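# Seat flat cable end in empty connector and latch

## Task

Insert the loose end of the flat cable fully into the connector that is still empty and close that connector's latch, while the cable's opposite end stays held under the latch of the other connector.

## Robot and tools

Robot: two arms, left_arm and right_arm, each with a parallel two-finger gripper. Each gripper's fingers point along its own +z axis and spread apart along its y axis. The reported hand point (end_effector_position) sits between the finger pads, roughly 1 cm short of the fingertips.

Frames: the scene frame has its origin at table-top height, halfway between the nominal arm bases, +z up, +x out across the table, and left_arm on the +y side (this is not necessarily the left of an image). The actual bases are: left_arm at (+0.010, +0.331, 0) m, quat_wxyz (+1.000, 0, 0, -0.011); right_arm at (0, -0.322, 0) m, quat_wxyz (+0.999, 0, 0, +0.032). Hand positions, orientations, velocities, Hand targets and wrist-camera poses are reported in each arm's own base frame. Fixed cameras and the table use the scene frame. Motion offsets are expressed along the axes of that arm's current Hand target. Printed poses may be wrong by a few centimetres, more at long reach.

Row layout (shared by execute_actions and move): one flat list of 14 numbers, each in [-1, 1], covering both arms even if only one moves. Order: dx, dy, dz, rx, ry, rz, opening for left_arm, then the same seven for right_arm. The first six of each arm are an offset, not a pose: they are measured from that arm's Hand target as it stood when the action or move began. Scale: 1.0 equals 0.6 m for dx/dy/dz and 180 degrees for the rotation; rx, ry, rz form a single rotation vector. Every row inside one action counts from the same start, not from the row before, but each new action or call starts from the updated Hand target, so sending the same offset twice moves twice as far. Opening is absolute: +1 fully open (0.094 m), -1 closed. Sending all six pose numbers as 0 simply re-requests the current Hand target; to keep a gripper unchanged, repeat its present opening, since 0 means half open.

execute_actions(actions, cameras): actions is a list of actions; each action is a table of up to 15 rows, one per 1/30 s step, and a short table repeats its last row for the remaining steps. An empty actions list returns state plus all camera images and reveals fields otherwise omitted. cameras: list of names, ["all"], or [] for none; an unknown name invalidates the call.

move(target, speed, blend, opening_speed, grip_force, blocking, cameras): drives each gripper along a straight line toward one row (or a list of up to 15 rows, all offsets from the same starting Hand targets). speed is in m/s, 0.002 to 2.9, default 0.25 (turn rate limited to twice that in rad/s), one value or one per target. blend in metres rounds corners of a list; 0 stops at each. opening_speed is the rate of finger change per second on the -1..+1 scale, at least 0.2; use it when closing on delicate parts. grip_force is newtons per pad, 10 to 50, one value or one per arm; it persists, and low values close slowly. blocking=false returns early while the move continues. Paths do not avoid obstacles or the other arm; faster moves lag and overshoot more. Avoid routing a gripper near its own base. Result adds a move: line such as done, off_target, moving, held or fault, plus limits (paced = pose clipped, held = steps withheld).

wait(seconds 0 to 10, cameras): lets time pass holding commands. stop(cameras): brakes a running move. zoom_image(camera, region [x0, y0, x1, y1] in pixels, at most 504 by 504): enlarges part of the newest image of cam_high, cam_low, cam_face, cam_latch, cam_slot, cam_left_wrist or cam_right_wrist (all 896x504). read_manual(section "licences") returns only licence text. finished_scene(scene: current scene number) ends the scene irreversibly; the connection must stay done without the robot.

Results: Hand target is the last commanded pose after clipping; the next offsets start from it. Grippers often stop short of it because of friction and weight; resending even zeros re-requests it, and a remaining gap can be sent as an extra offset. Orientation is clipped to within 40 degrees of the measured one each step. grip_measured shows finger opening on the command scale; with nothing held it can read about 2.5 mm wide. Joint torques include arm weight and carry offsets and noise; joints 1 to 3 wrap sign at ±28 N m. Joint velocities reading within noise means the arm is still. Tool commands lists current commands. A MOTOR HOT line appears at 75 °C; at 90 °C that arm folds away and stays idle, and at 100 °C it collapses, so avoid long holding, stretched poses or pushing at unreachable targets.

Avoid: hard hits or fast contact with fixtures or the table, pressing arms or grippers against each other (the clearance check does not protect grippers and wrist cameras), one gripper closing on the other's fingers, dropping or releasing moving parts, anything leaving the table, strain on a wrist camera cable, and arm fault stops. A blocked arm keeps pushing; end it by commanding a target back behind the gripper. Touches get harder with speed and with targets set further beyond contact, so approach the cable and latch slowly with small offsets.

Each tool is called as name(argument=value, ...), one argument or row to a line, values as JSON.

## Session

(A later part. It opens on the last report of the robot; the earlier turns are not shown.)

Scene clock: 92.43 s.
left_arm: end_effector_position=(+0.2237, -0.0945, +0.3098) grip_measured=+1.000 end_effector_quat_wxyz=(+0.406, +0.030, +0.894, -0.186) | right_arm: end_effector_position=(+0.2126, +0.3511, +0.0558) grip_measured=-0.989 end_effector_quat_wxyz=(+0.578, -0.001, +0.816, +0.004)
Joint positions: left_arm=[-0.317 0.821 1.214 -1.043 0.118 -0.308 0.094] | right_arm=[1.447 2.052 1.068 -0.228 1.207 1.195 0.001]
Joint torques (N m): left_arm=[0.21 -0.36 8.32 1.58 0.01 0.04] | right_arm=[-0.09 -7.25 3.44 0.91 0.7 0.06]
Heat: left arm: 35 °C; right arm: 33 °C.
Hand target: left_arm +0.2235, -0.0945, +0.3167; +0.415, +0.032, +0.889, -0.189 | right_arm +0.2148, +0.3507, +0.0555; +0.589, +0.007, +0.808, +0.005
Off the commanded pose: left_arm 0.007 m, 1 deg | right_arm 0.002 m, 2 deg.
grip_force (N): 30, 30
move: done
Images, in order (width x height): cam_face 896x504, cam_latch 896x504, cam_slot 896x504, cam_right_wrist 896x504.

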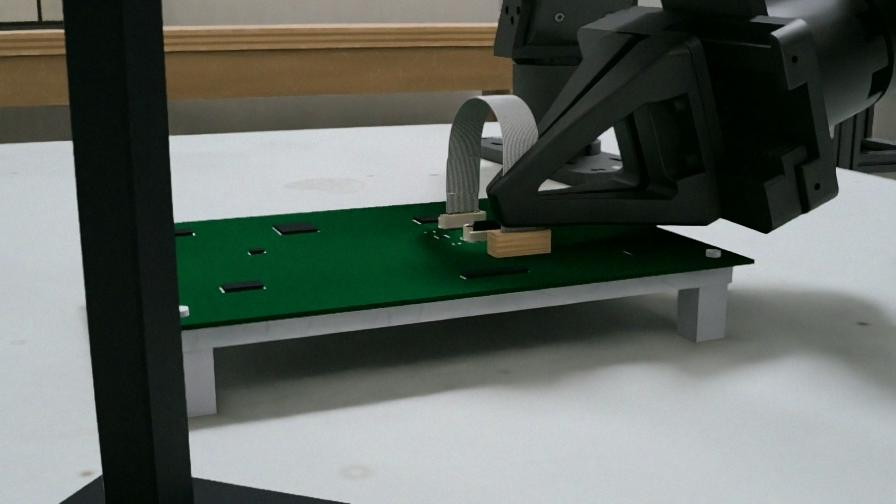

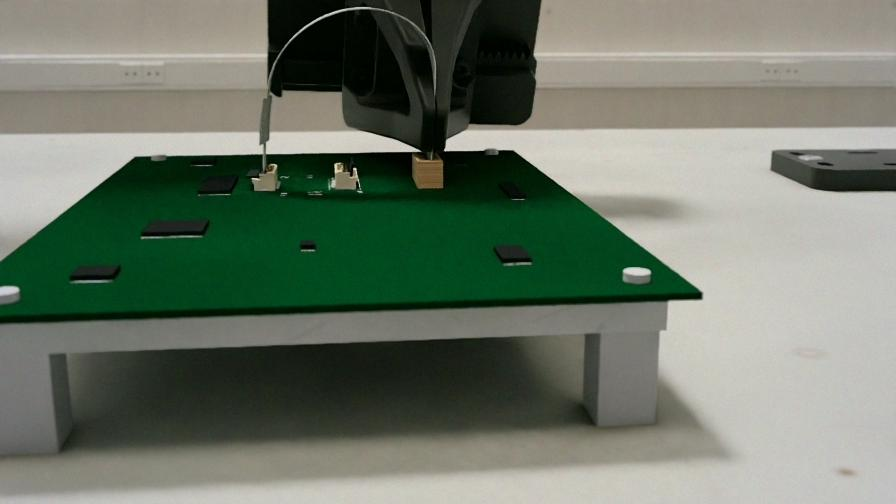

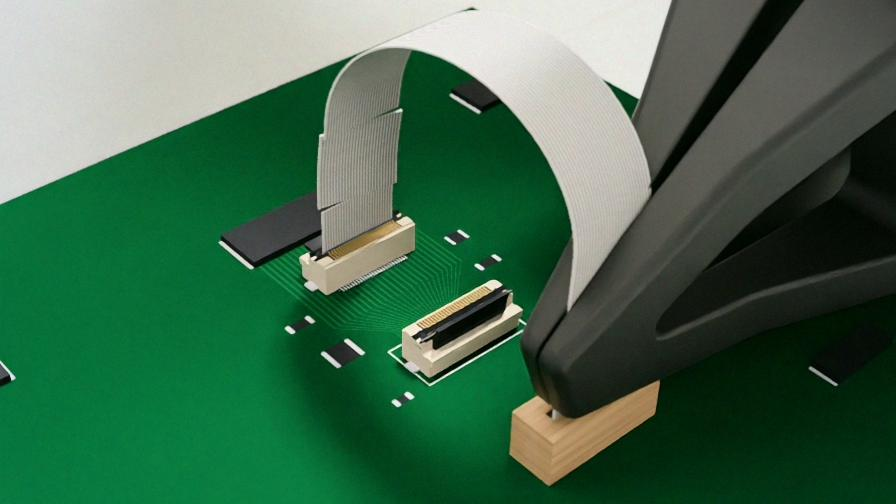

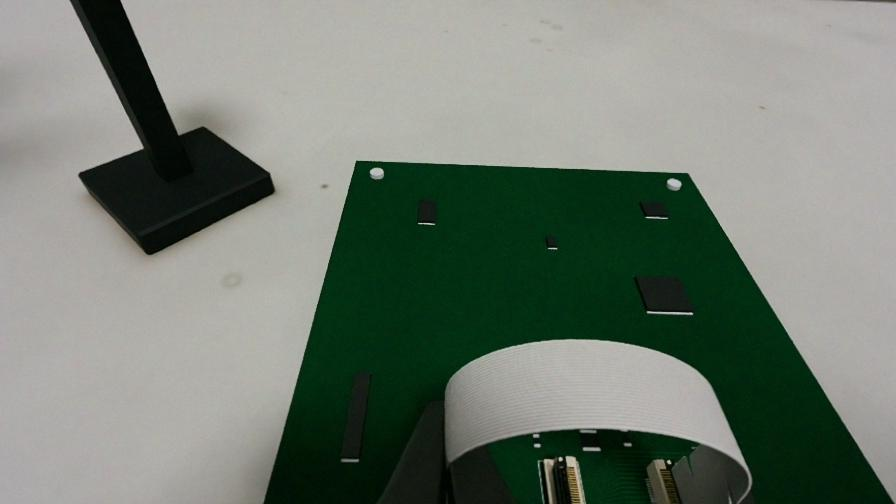

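move(
  target=[0,0,0,0,0,0,1,-0.0254,0.0004,-0.0082,0,0,0,-1],
  speed=0.04,
  cameras=["cam_face","cam_latch","cam_slot","cam_right_wrist"],
)

Scene clock: 96.77 s.
left_arm: end_effector_position=(+0.2237, -0.0945, +0.3098) grip_measured=+1.000 end_effector_quat_wxyz=(+0.406, +0.030, +0.894, -0.186) | right_arm: end_effector_position=(+0.2125, +0.3501, +0.0555) grip_measured=-0.989 end_effector_quat_wxyz=(+0.577, -0.005, +0.817, +0.000)
Joint positions: left_arm=[-0.317 0.821 1.214 -1.043 0.118 -0.308 0.094] | right_arm=[1.447 2.052 1.068 -0.236 1.208 1.192 0.001]
Joint torques (N m): left_arm=[0.14 -0.23 8.27 1.6 -0.02 0.06] | right_arm=[-0.13 -10.37 4.52 0.5 0.7 0.04]
Heat: left arm: 35 °C; right arm: 33 °C.
Hand target: left_arm +0.2235, -0.0945, +0.3167; +0.415, +0.032, +0.889, -0.189 | right_arm +0.2148, +0.3506, +0.0715; +0.589, +0.007, +0.808, +0.005
Off the commanded pose: left_arm 0.007 m, 1 deg | right_arm 0.016 m, 2 deg.
grip_force (N): 30, 30
move: off_target (right_arm)
Images, in order (width x height): cam_face 896x504, cam_latch 896x504, cam_slot 896x504, cam_right_wrist 896x504.

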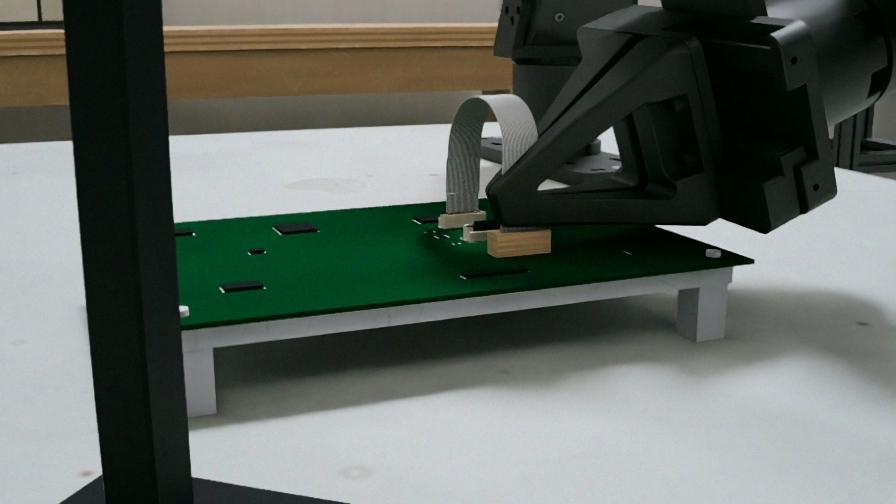

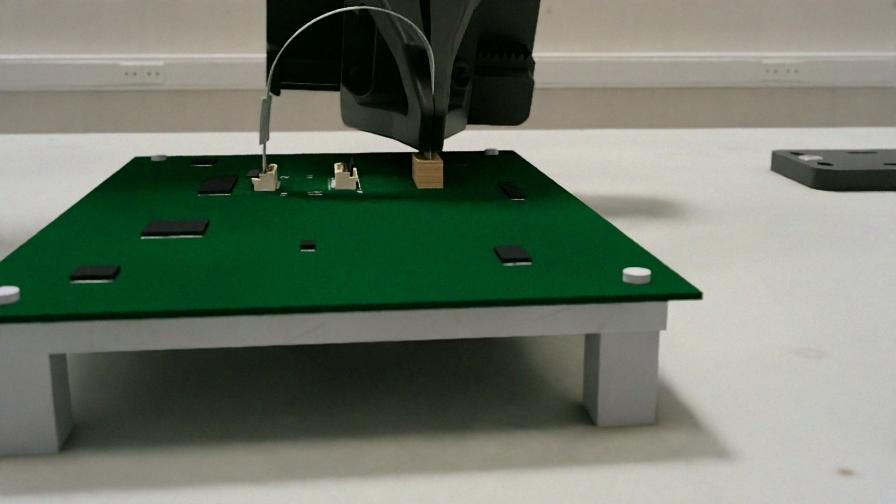

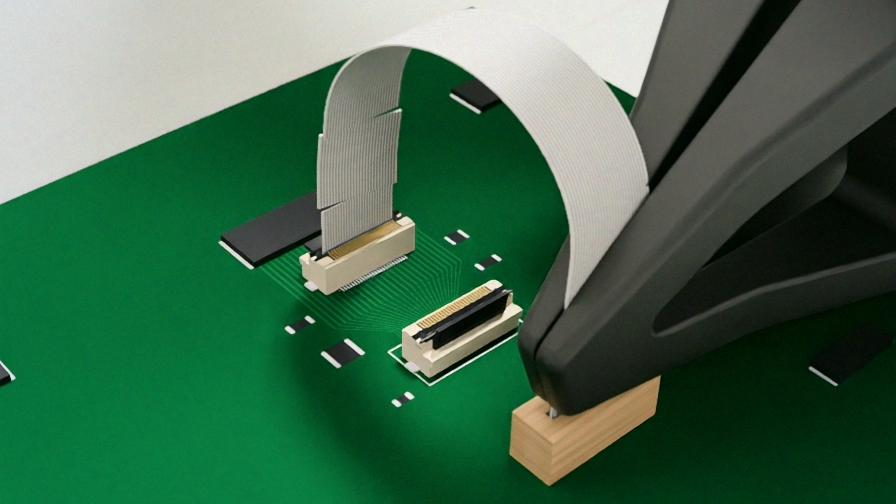

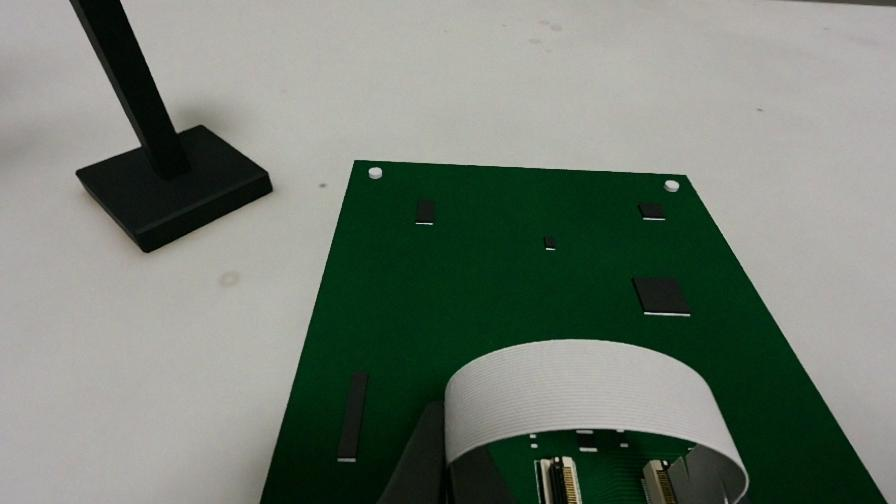

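move(
  target=[0,0,0,0,0,0,1,-0.0159,0.0002,-0.0051,0,0,0,-1],
  speed=0.04,
  cameras=["cam_slot"],
)

Scene clock: 100.00 s.
left_arm: end_effector_position=(+0.2237, -0.0945, +0.3098) grip_measured=+1.000 end_effector_quat_wxyz=(+0.406, +0.030, +0.894, -0.186) | right_arm: end_effector_position=(+0.2119, +0.3497, +0.0582) grip_measured=-0.989 end_effector_quat_wxyz=(+0.573, -0.009, +0.819, -0.003)
Joint positions: left_arm=[-0.317 0.821 1.214 -1.043 0.118 -0.308 0.094] | right_arm=[1.447 2.041 1.072 -0.26 1.199 1.19 0.001]
Joint torques (N m): left_arm=[0.1 -0.29 8.21 1.6 0 -0.01] | right_arm=[-0.17 -11.38 5.07 0.42 0.78 0.04]
Heat: left arm: 36 °C; right arm: 33 °C.
Hand target: left_arm +0.2235, -0.0945, +0.3167; +0.415, +0.032, +0.889, -0.189 | right_arm +0.2149, +0.3506, +0.0815; +0.589, +0.007, +0.808, +0.005
Off the commanded pose: left_arm 0.007 m, 1 deg | right_arm 0.023 m, 3 deg.
grip_force (N): 30, 30
move: off_target (right_arm)
Images, in order (width x height): cam_slot 896x504.

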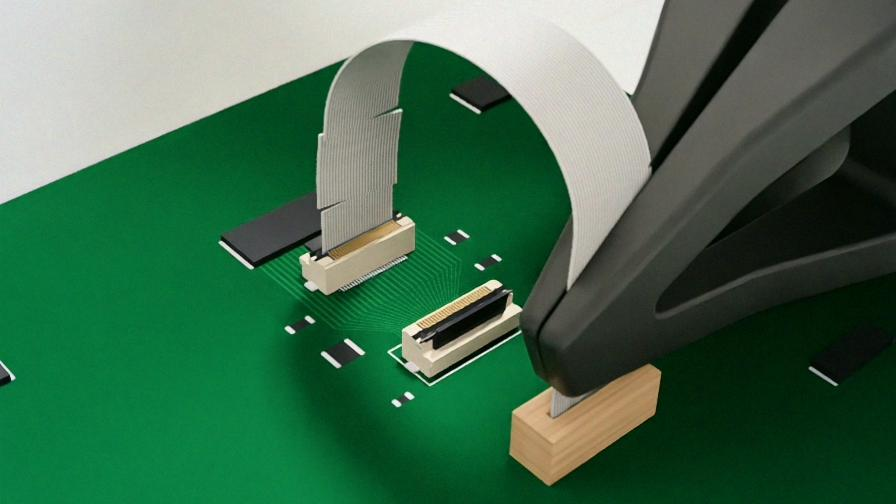

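move(
  target=[0,0,0,0,0,0,1,-0.0127,0.0002,-0.0041,0,0,0,-1],
  speed=0.04,
  cameras=["cam_slot","cam_latch"],
)

Scene clock: 102.10 s.
left_arm: end_effector_position=(+0.2237, -0.0945, +0.3098) grip_measured=+1.000 end_effector_quat_wxyz=(+0.406, +0.030, +0.894, -0.186) | right_arm: end_effector_position=(+0.2114, +0.3463, +0.0647) grip_measured=-0.989 end_effector_quat_wxyz=(+0.572, -0.016, +0.820, -0.013)
Joint positions: left_arm=[-0.317 0.821 1.214 -1.043 0.118 -0.308 0.094] | right_arm=[1.447 2.02 1.079 -0.312 1.198 1.189 0.001]
Joint torques (N m): left_arm=[0.08 -0.23 8.17 1.58 -0.01 0.01] | right_arm=[-0.14 -11.21 5.48 0.54 0.79 0.09]
Heat: left arm: 36 °C; right arm: 33 °C.
Hand target: left_arm +0.2235, -0.0945, +0.3167; +0.415, +0.032, +0.889, -0.189 | right_arm +0.2149, +0.3506, +0.0896; +0.589, +0.007, +0.808, +0.005
Off the commanded pose: left_arm 0.007 m, 1 deg | right_arm 0.025 m, 4 deg.
grip_force (N): 30, 30
move: off_target (right_arm)
Images, in order (width x height): cam_latch 896x504, cam_slot 896x504.

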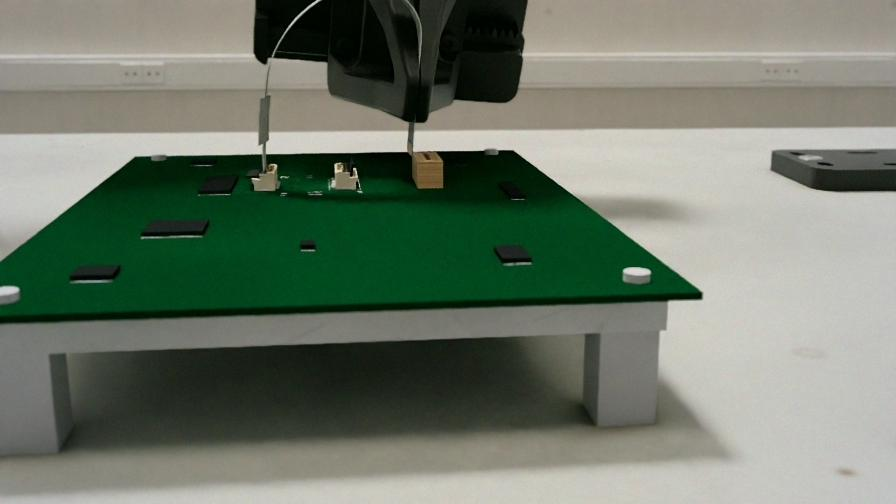

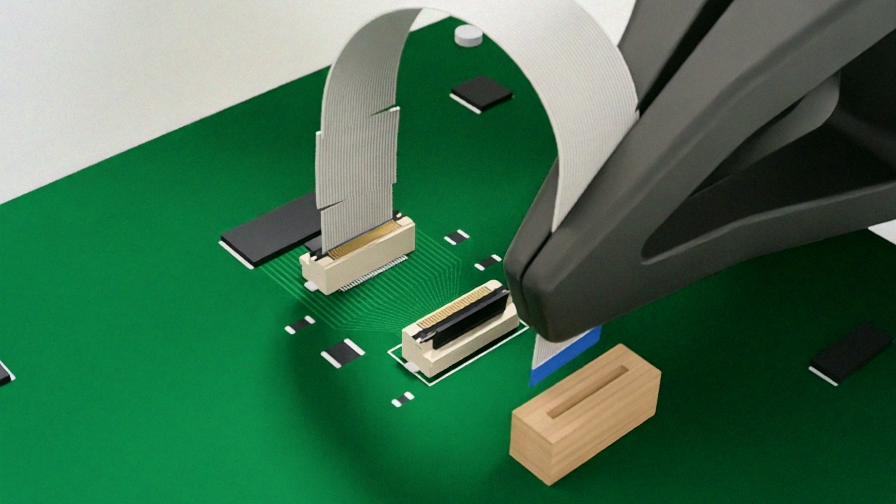

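move(
  target=[0,0,0,0,0,0,1,-0.0039,-0.0317,0.0008,-0.0034,-0.0046,0.0141,-1],
  speed=0.05,
  cameras=["cam_face","cam_latch","cam_slot"],
)

Scene clock: 107.67 s.
left_arm: end_effector_position=(+0.2237, -0.0945, +0.3098) grip_measured=+1.000 end_effector_quat_wxyz=(+0.406, +0.030, +0.894, -0.186) | right_arm: end_effector_position=(+0.2102, +0.3331, +0.0723) grip_measured=-0.989 end_effector_quat_wxyz=(+0.577, -0.005, +0.816, +0.005)
Joint positions: left_arm=[-0.317 0.821 1.214 -1.043 0.118 -0.308 0.094] | right_arm=[1.447 1.95 0.991 -0.239 1.205 1.178 0.001]
Joint torques (N m): left_arm=[0.05 -0.27 8.18 1.6 -0.04 0.01] | right_arm=[-0.84 -10.61 3.29 0.91 0.78 0.05]
Heat: left arm: 36 °C; right arm: 34 °C.
Hand target: left_arm +0.2235, -0.0945, +0.3167; +0.415, +0.032, +0.889, -0.189 | right_arm +0.2159, +0.3315, +0.0912; +0.594, +0.022, +0.804, +0.023
Off the commanded pose: left_arm 0.007 m, 1 deg | right_arm 0.020 m, 4 deg.
grip_force (N): 30, 30
move: off_target (right_arm)
Images, in order (width x height): cam_face 896x504, cam_latch 896x504, cam_slot 896x504.

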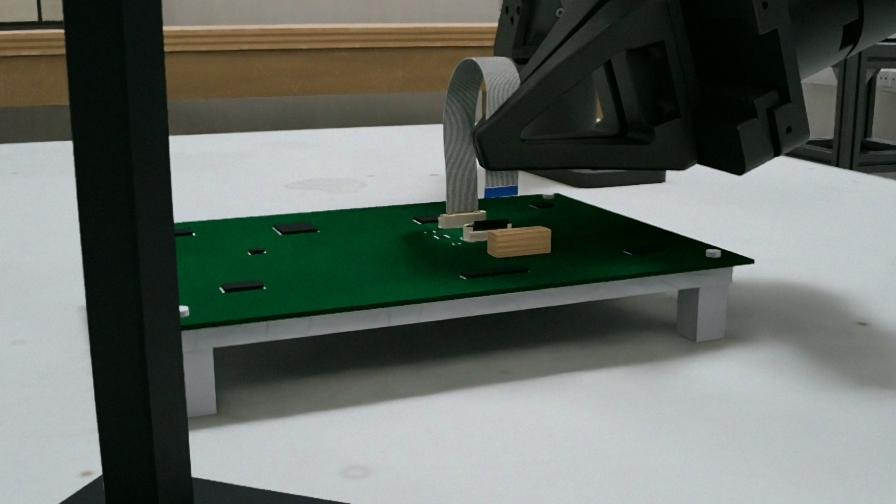

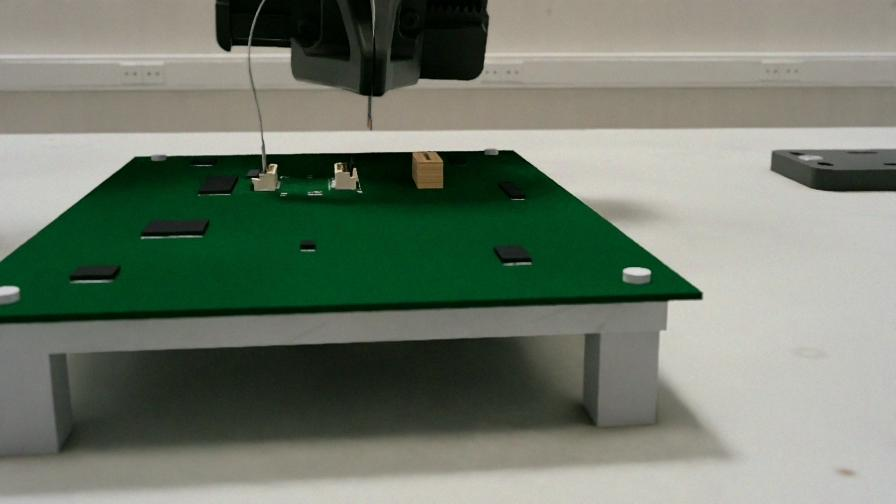

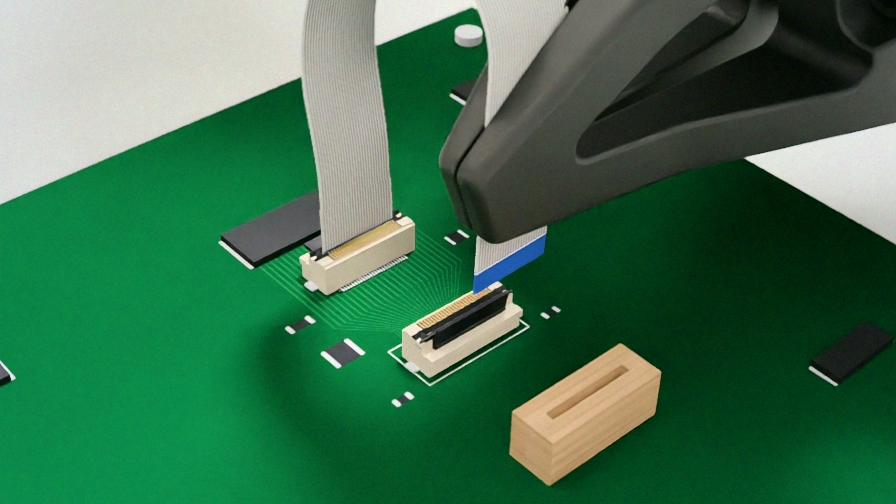

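move(
  target=[0,0,0,0,0,0,1,0.0047,-0.011,0.005,0.002,-0.0005,0.0017,-1],
  speed=0.05,
  cameras=["cam_face","cam_latch","cam_slot"],
)

zoom_image(
  camera="cam_slot",
  region=[380, 200, 560, 390],
)

zoom_image(
  camera="cam_latch",
  region=[310, 90, 410, 200],
)

zoom_image(
  camera="cam_face",
  region=[430, 140, 560, 260],
)

Scene clock: 111.93 s.
left_arm: end_effector_position=(+0.2237, -0.0945, +0.3098) grip_measured=+1.000 end_effector_quat_wxyz=(+0.406, +0.030, +0.894, -0.186) | right_arm: end_effector_position=(+0.2128, +0.3264, +0.0688) grip_measured=-0.989 end_effector_quat_wxyz=(+0.578, +0.000, +0.816, +0.004)
Joint positions: left_arm=[-0.317 0.821 1.214 -1.043 0.118 -0.308 0.094] | right_arm=[1.437 1.944 0.962 -0.209 1.206 1.175 0.001]
Joint torques (N m): left_arm=[-0.02 -0.32 8.36 1.56 -0.03 0.03] | right_arm=[-0.72 -10.4 3.21 0.93 0.78 0.04]
Heat: left arm: 36 °C; right arm: 34 °C.
Hand target: left_arm +0.2235, -0.0945, +0.3167; +0.415, +0.032, +0.889, -0.189 | right_arm +0.2180, +0.3251, +0.0873; +0.595, +0.026, +0.803, +0.022
Off the commanded pose: left_arm 0.007 m, 1 deg | right_arm 0.019 m, 4 deg.
grip_force (N): 30, 30
move: off_target (right_arm)
Images, in order (width x height): cam_face 896x504, cam_latch 896x504, cam_slot 896x504.

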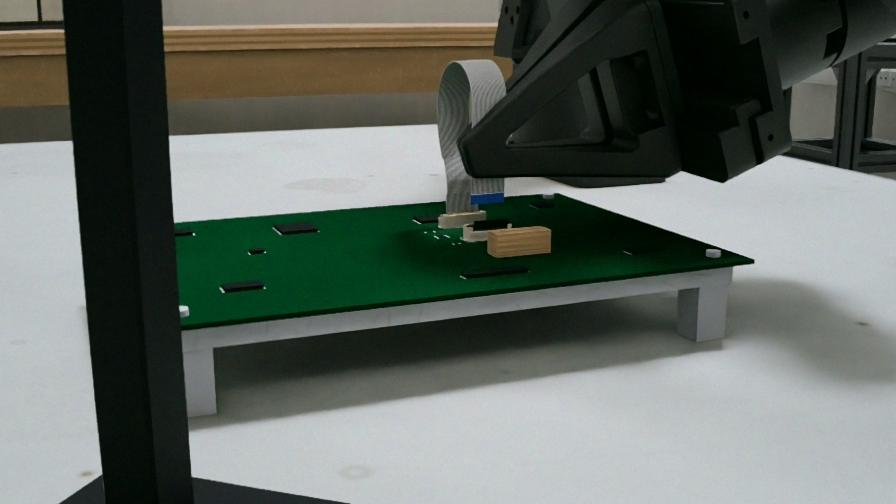

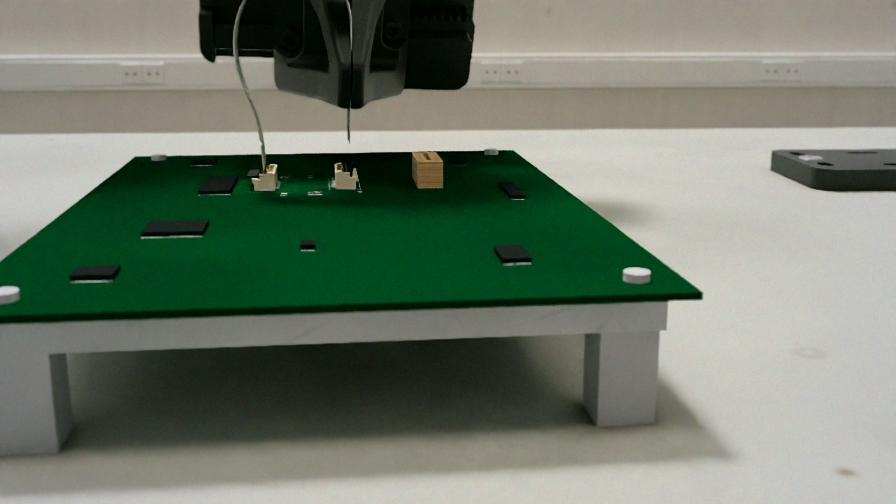

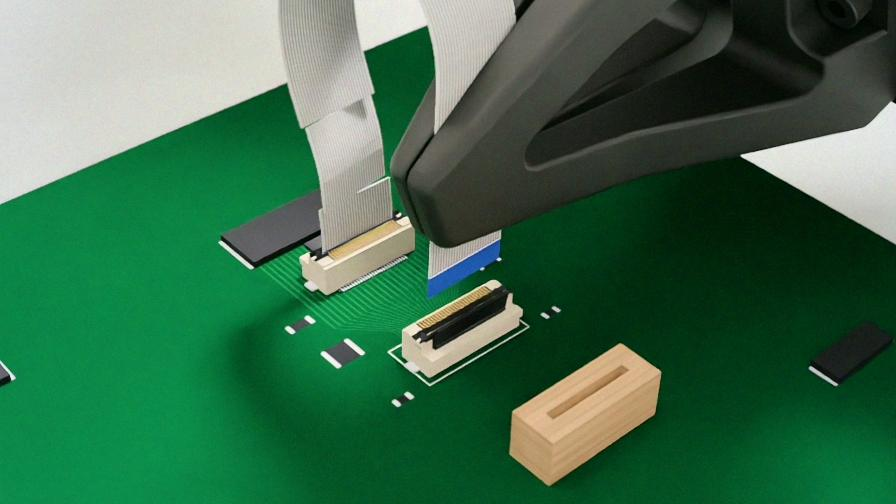

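Scaled by 2.653 from the camera's 896x504 image, which has a finer 1280x720 frame.

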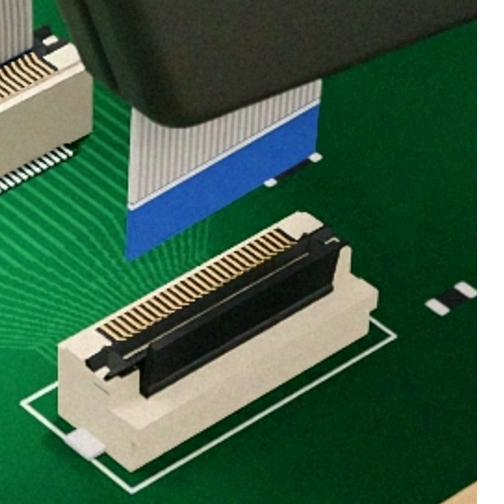

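Scaled by 4.582 from the camera's 896x504 image, which has a finer 1280x720 frame.

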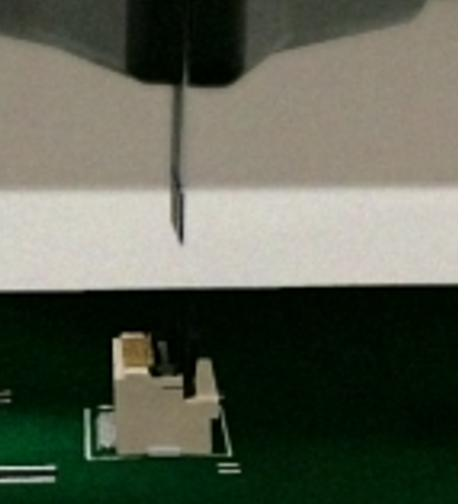

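Scaled by 3.877 from the camera's 896x504 image, which has a finer 1280x720 frame.

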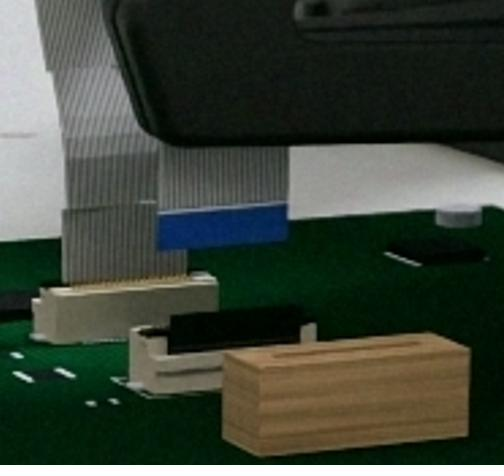

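zoom_image(
  camera="cam_slot",
  region=[395, 215, 535, 385],
)

zoom_image(
  camera="cam_latch",
  region=[325, 130, 375, 200],
)

Scaled by 2.965 from the camera's 896x504 image, which has a finer 1280x720 frame.

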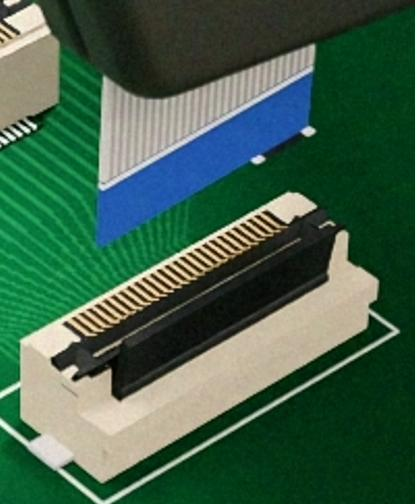

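Scaled by 7.200 from the camera's 896x504 image, which has a finer 1280x720 frame.

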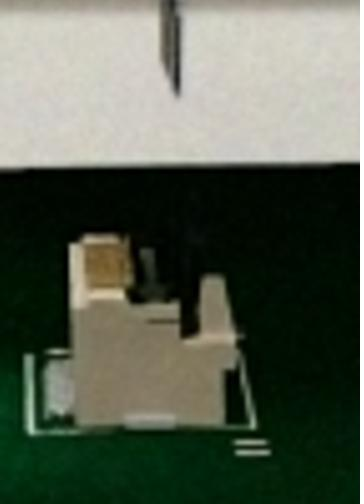

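zoom_image(
  camera="cam_latch",
  region=[240, 130, 290, 200],
)

Scaled by 7.200 from the camera's 896x504 image, which has a finer 1280x720 frame.

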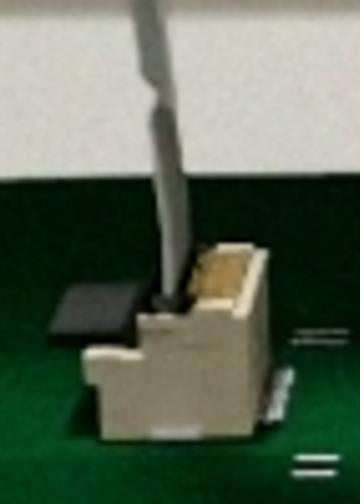

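move(
  target=[0,0,0,0,0,0,1,0.0068,-0.0022,0.0012,0.0064,-0.0004,0.002,-1],
  speed=0.04,
  cameras=["cam_face","cam_latch","cam_slot"],
)

zoom_image(
  camera="cam_slot",
  region=[395, 215, 535, 385],
)

zoom_image(
  camera="cam_latch",
  region=[325, 130, 375, 200],
)

zoom_image(
  camera="cam_face",
  region=[450, 170, 530, 250],
)

Scene clock: 131.07 s.
left_arm: end_effector_position=(+0.2237, -0.0945, +0.3098) grip_measured=+1.000 end_effector_quat_wxyz=(+0.406, +0.030, +0.894, -0.186) | right_arm: end_effector_position=(+0.2129, +0.3241, +0.0690) grip_measured=-0.989 end_effector_quat_wxyz=(+0.579, +0.015, +0.815, +0.010)
Joint positions: left_arm=[-0.317 0.821 1.214 -1.043 0.118 -0.308 0.094] | right_arm=[1.437 1.944 0.962 -0.224 1.212 1.22 0.001]
Joint torques (N m): left_arm=[0.09 -0.16 8.4 1.6 -0.05 0.03] | right_arm=[-0.51 -8.55 4.85 0.58 0.8 0.16]
Heat: left arm: 36 °C; right arm: 37 °C.
Hand target: left_arm +0.2235, -0.0945, +0.3167; +0.415, +0.032, +0.889, -0.189 | right_arm +0.2175, +0.3240, +0.0831; +0.595, +0.035, +0.803, +0.015
Off the commanded pose: left_arm 0.007 m, 1 deg | right_arm 0.015 m, 3 deg.
grip_force (N): 30, 30
move: off_target (right_arm)
Images, in order (width x height): cam_face 896x504, cam_latch 896x504, cam_slot 896x504.

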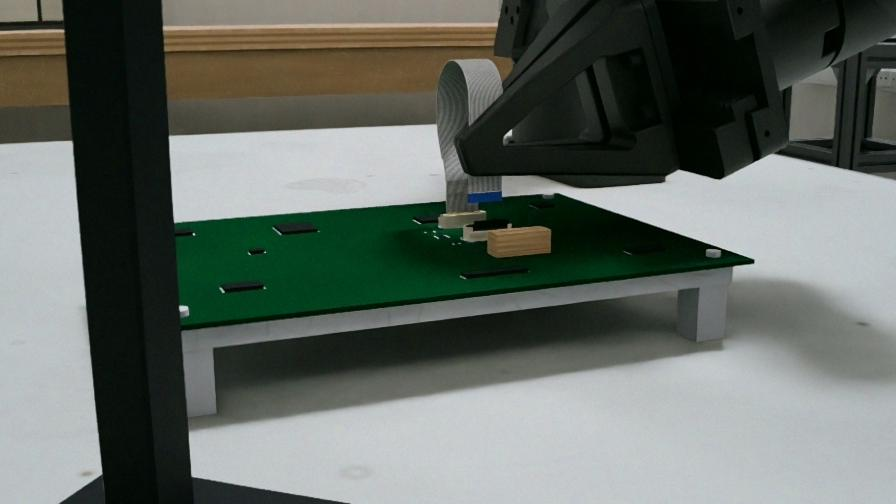

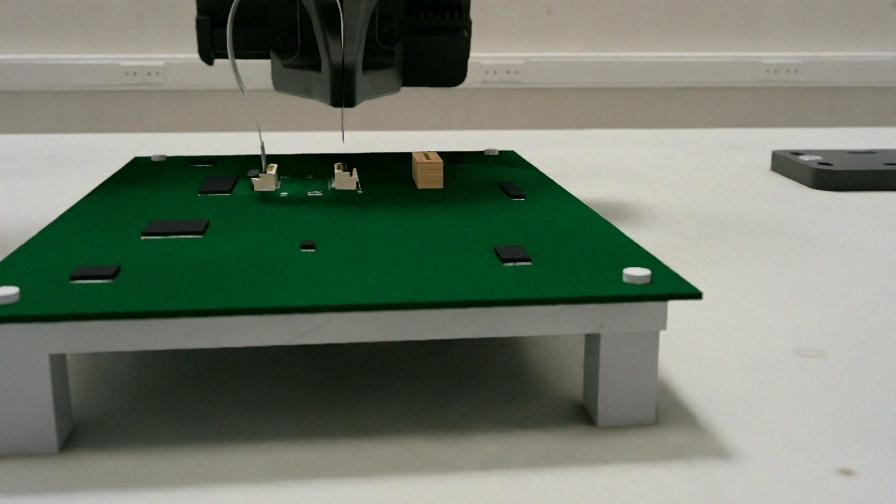

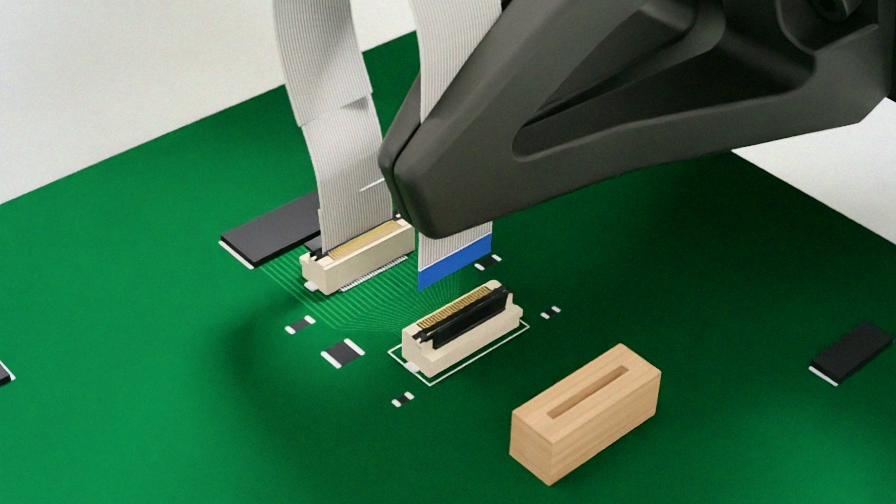

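Scaled by 2.965 from the camera's 896x504 image, which has a finer 1280x720 frame.

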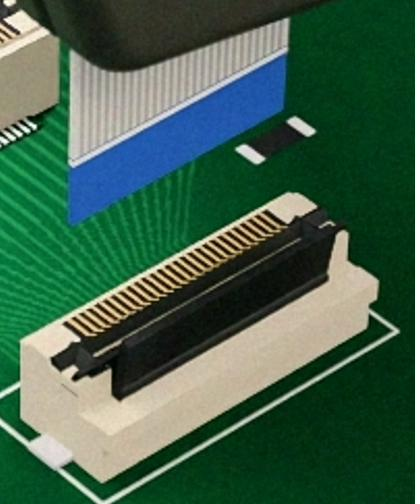

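Scaled by 7.200 from the camera's 896x504 image, which has a finer 1280x720 frame.

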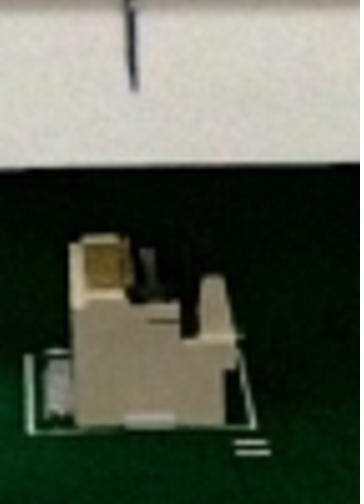

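Scaled by 6.300 from the camera's 896x504 image, which has a finer 1280x720 frame.

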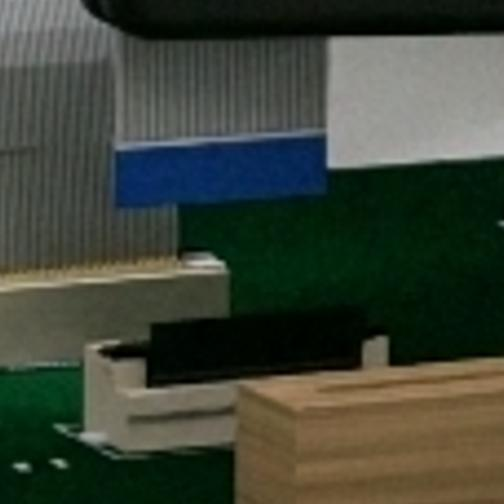

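move(
  target=[0,0,0,0,0,0,1,0.0275,0.0003,0.0077,0.0003,0.0009,-0.0094,-1],
  speed=0.03,
  cameras=["cam_face","cam_latch","cam_slot"],
)

zoom_image(
  camera="cam_slot",
  region=[395, 215, 535, 385],
)

zoom_image(
  camera="cam_latch",
  region=[325, 130, 375, 200],
)

zoom_image(
  camera="cam_face",
  region=[450, 170, 530, 250],
)

Scene clock: 140.27 s.
left_arm: end_effector_position=(+0.2237, -0.0945, +0.3098) grip_measured=+1.000 end_effector_quat_wxyz=(+0.406, +0.030, +0.894, -0.186) | right_arm: end_effector_position=(+0.2128, +0.3234, +0.0607) grip_measured=-0.989 end_effector_quat_wxyz=(+0.578, +0.008, +0.816, +0.001)
Joint positions: left_arm=[-0.317 0.821 1.214 -1.043 0.118 -0.308 0.094] | right_arm=[1.437 1.97 0.962 -0.219 1.212 1.219 0.001]
Joint torques (N m): left_arm=[0.24 -0.24 8.29 1.6 -0.01 -0.01] | right_arm=[-0.39 -6.79 4.29 0.89 0.79 0.05]
Heat: left arm: 36 °C; right arm: 36 °C.
Hand target: left_arm +0.2235, -0.0945, +0.3167; +0.415, +0.032, +0.889, -0.189 | right_arm +0.2171, +0.3253, +0.0659; +0.594, +0.023, +0.804, +0.006
Off the commanded pose: left_arm 0.007 m, 1 deg | right_arm 0.007 m, 3 deg.
grip_force (N): 30, 30
move: off_target (right_arm)
Images, in order (width x height): cam_face 896x504, cam_latch 896x504, cam_slot 896x504.

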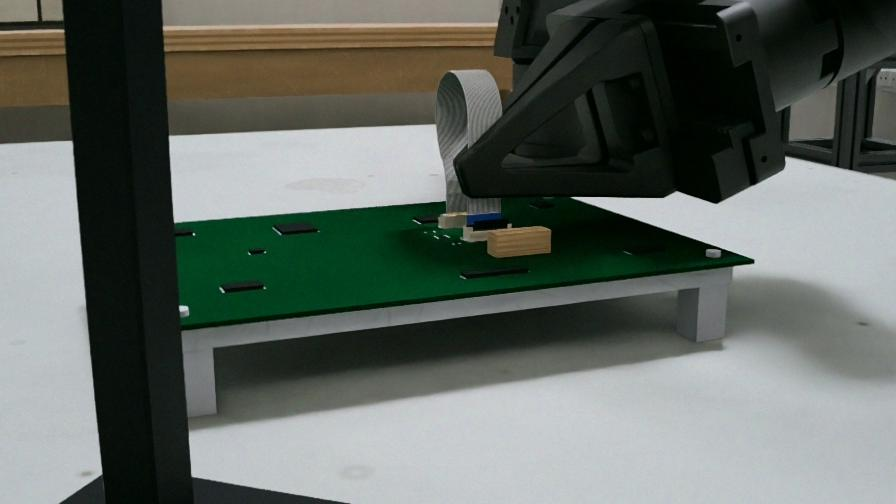

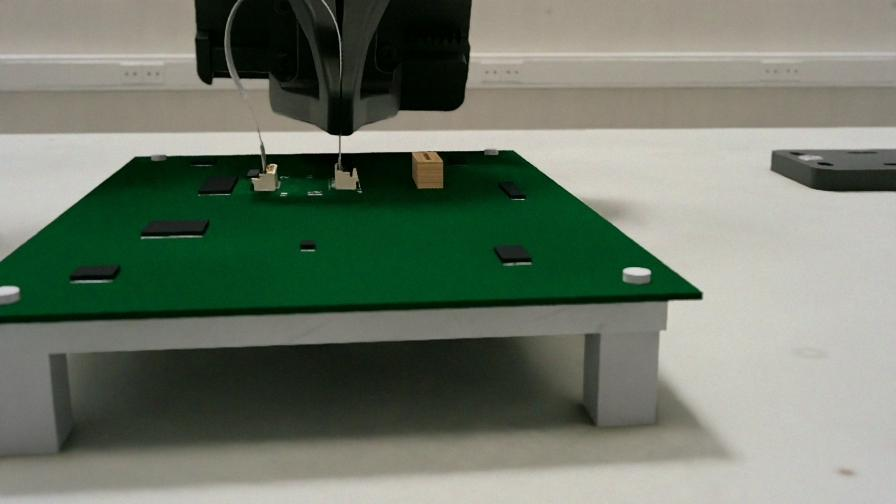

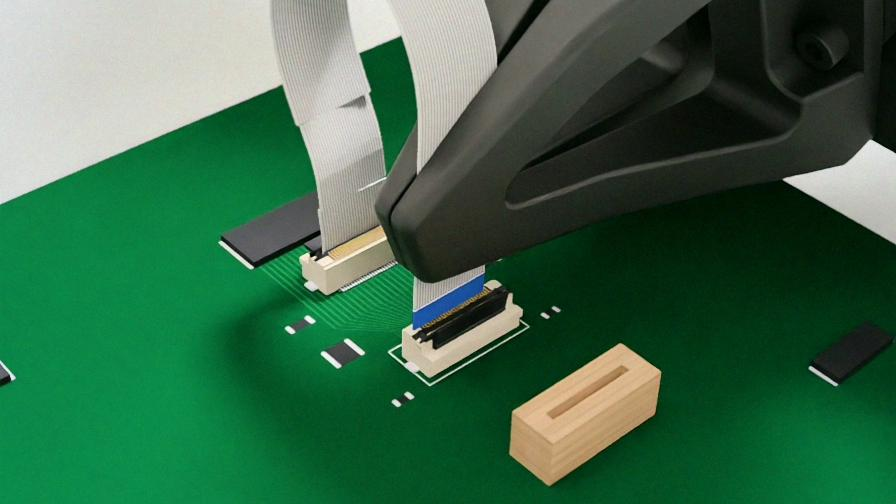

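Scaled by 2.965 from the camera's 896x504 image, which has a finer 1280x720 frame.

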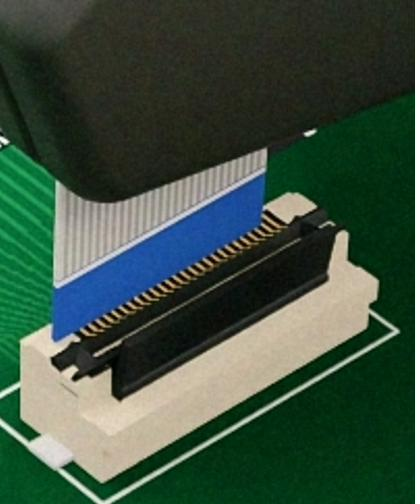

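Scaled by 7.200 from the camera's 896x504 image, which has a finer 1280x720 frame.

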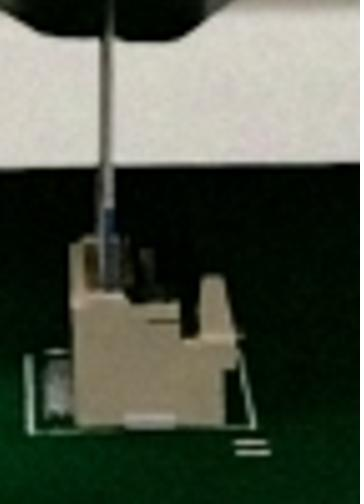

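Scaled by 6.300 from the camera's 896x504 image, which has a finer 1280x720 frame.

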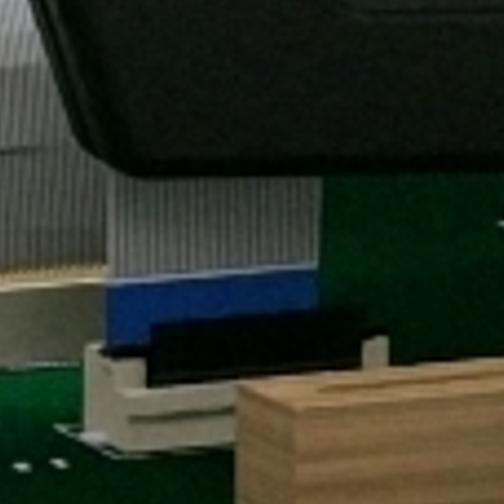

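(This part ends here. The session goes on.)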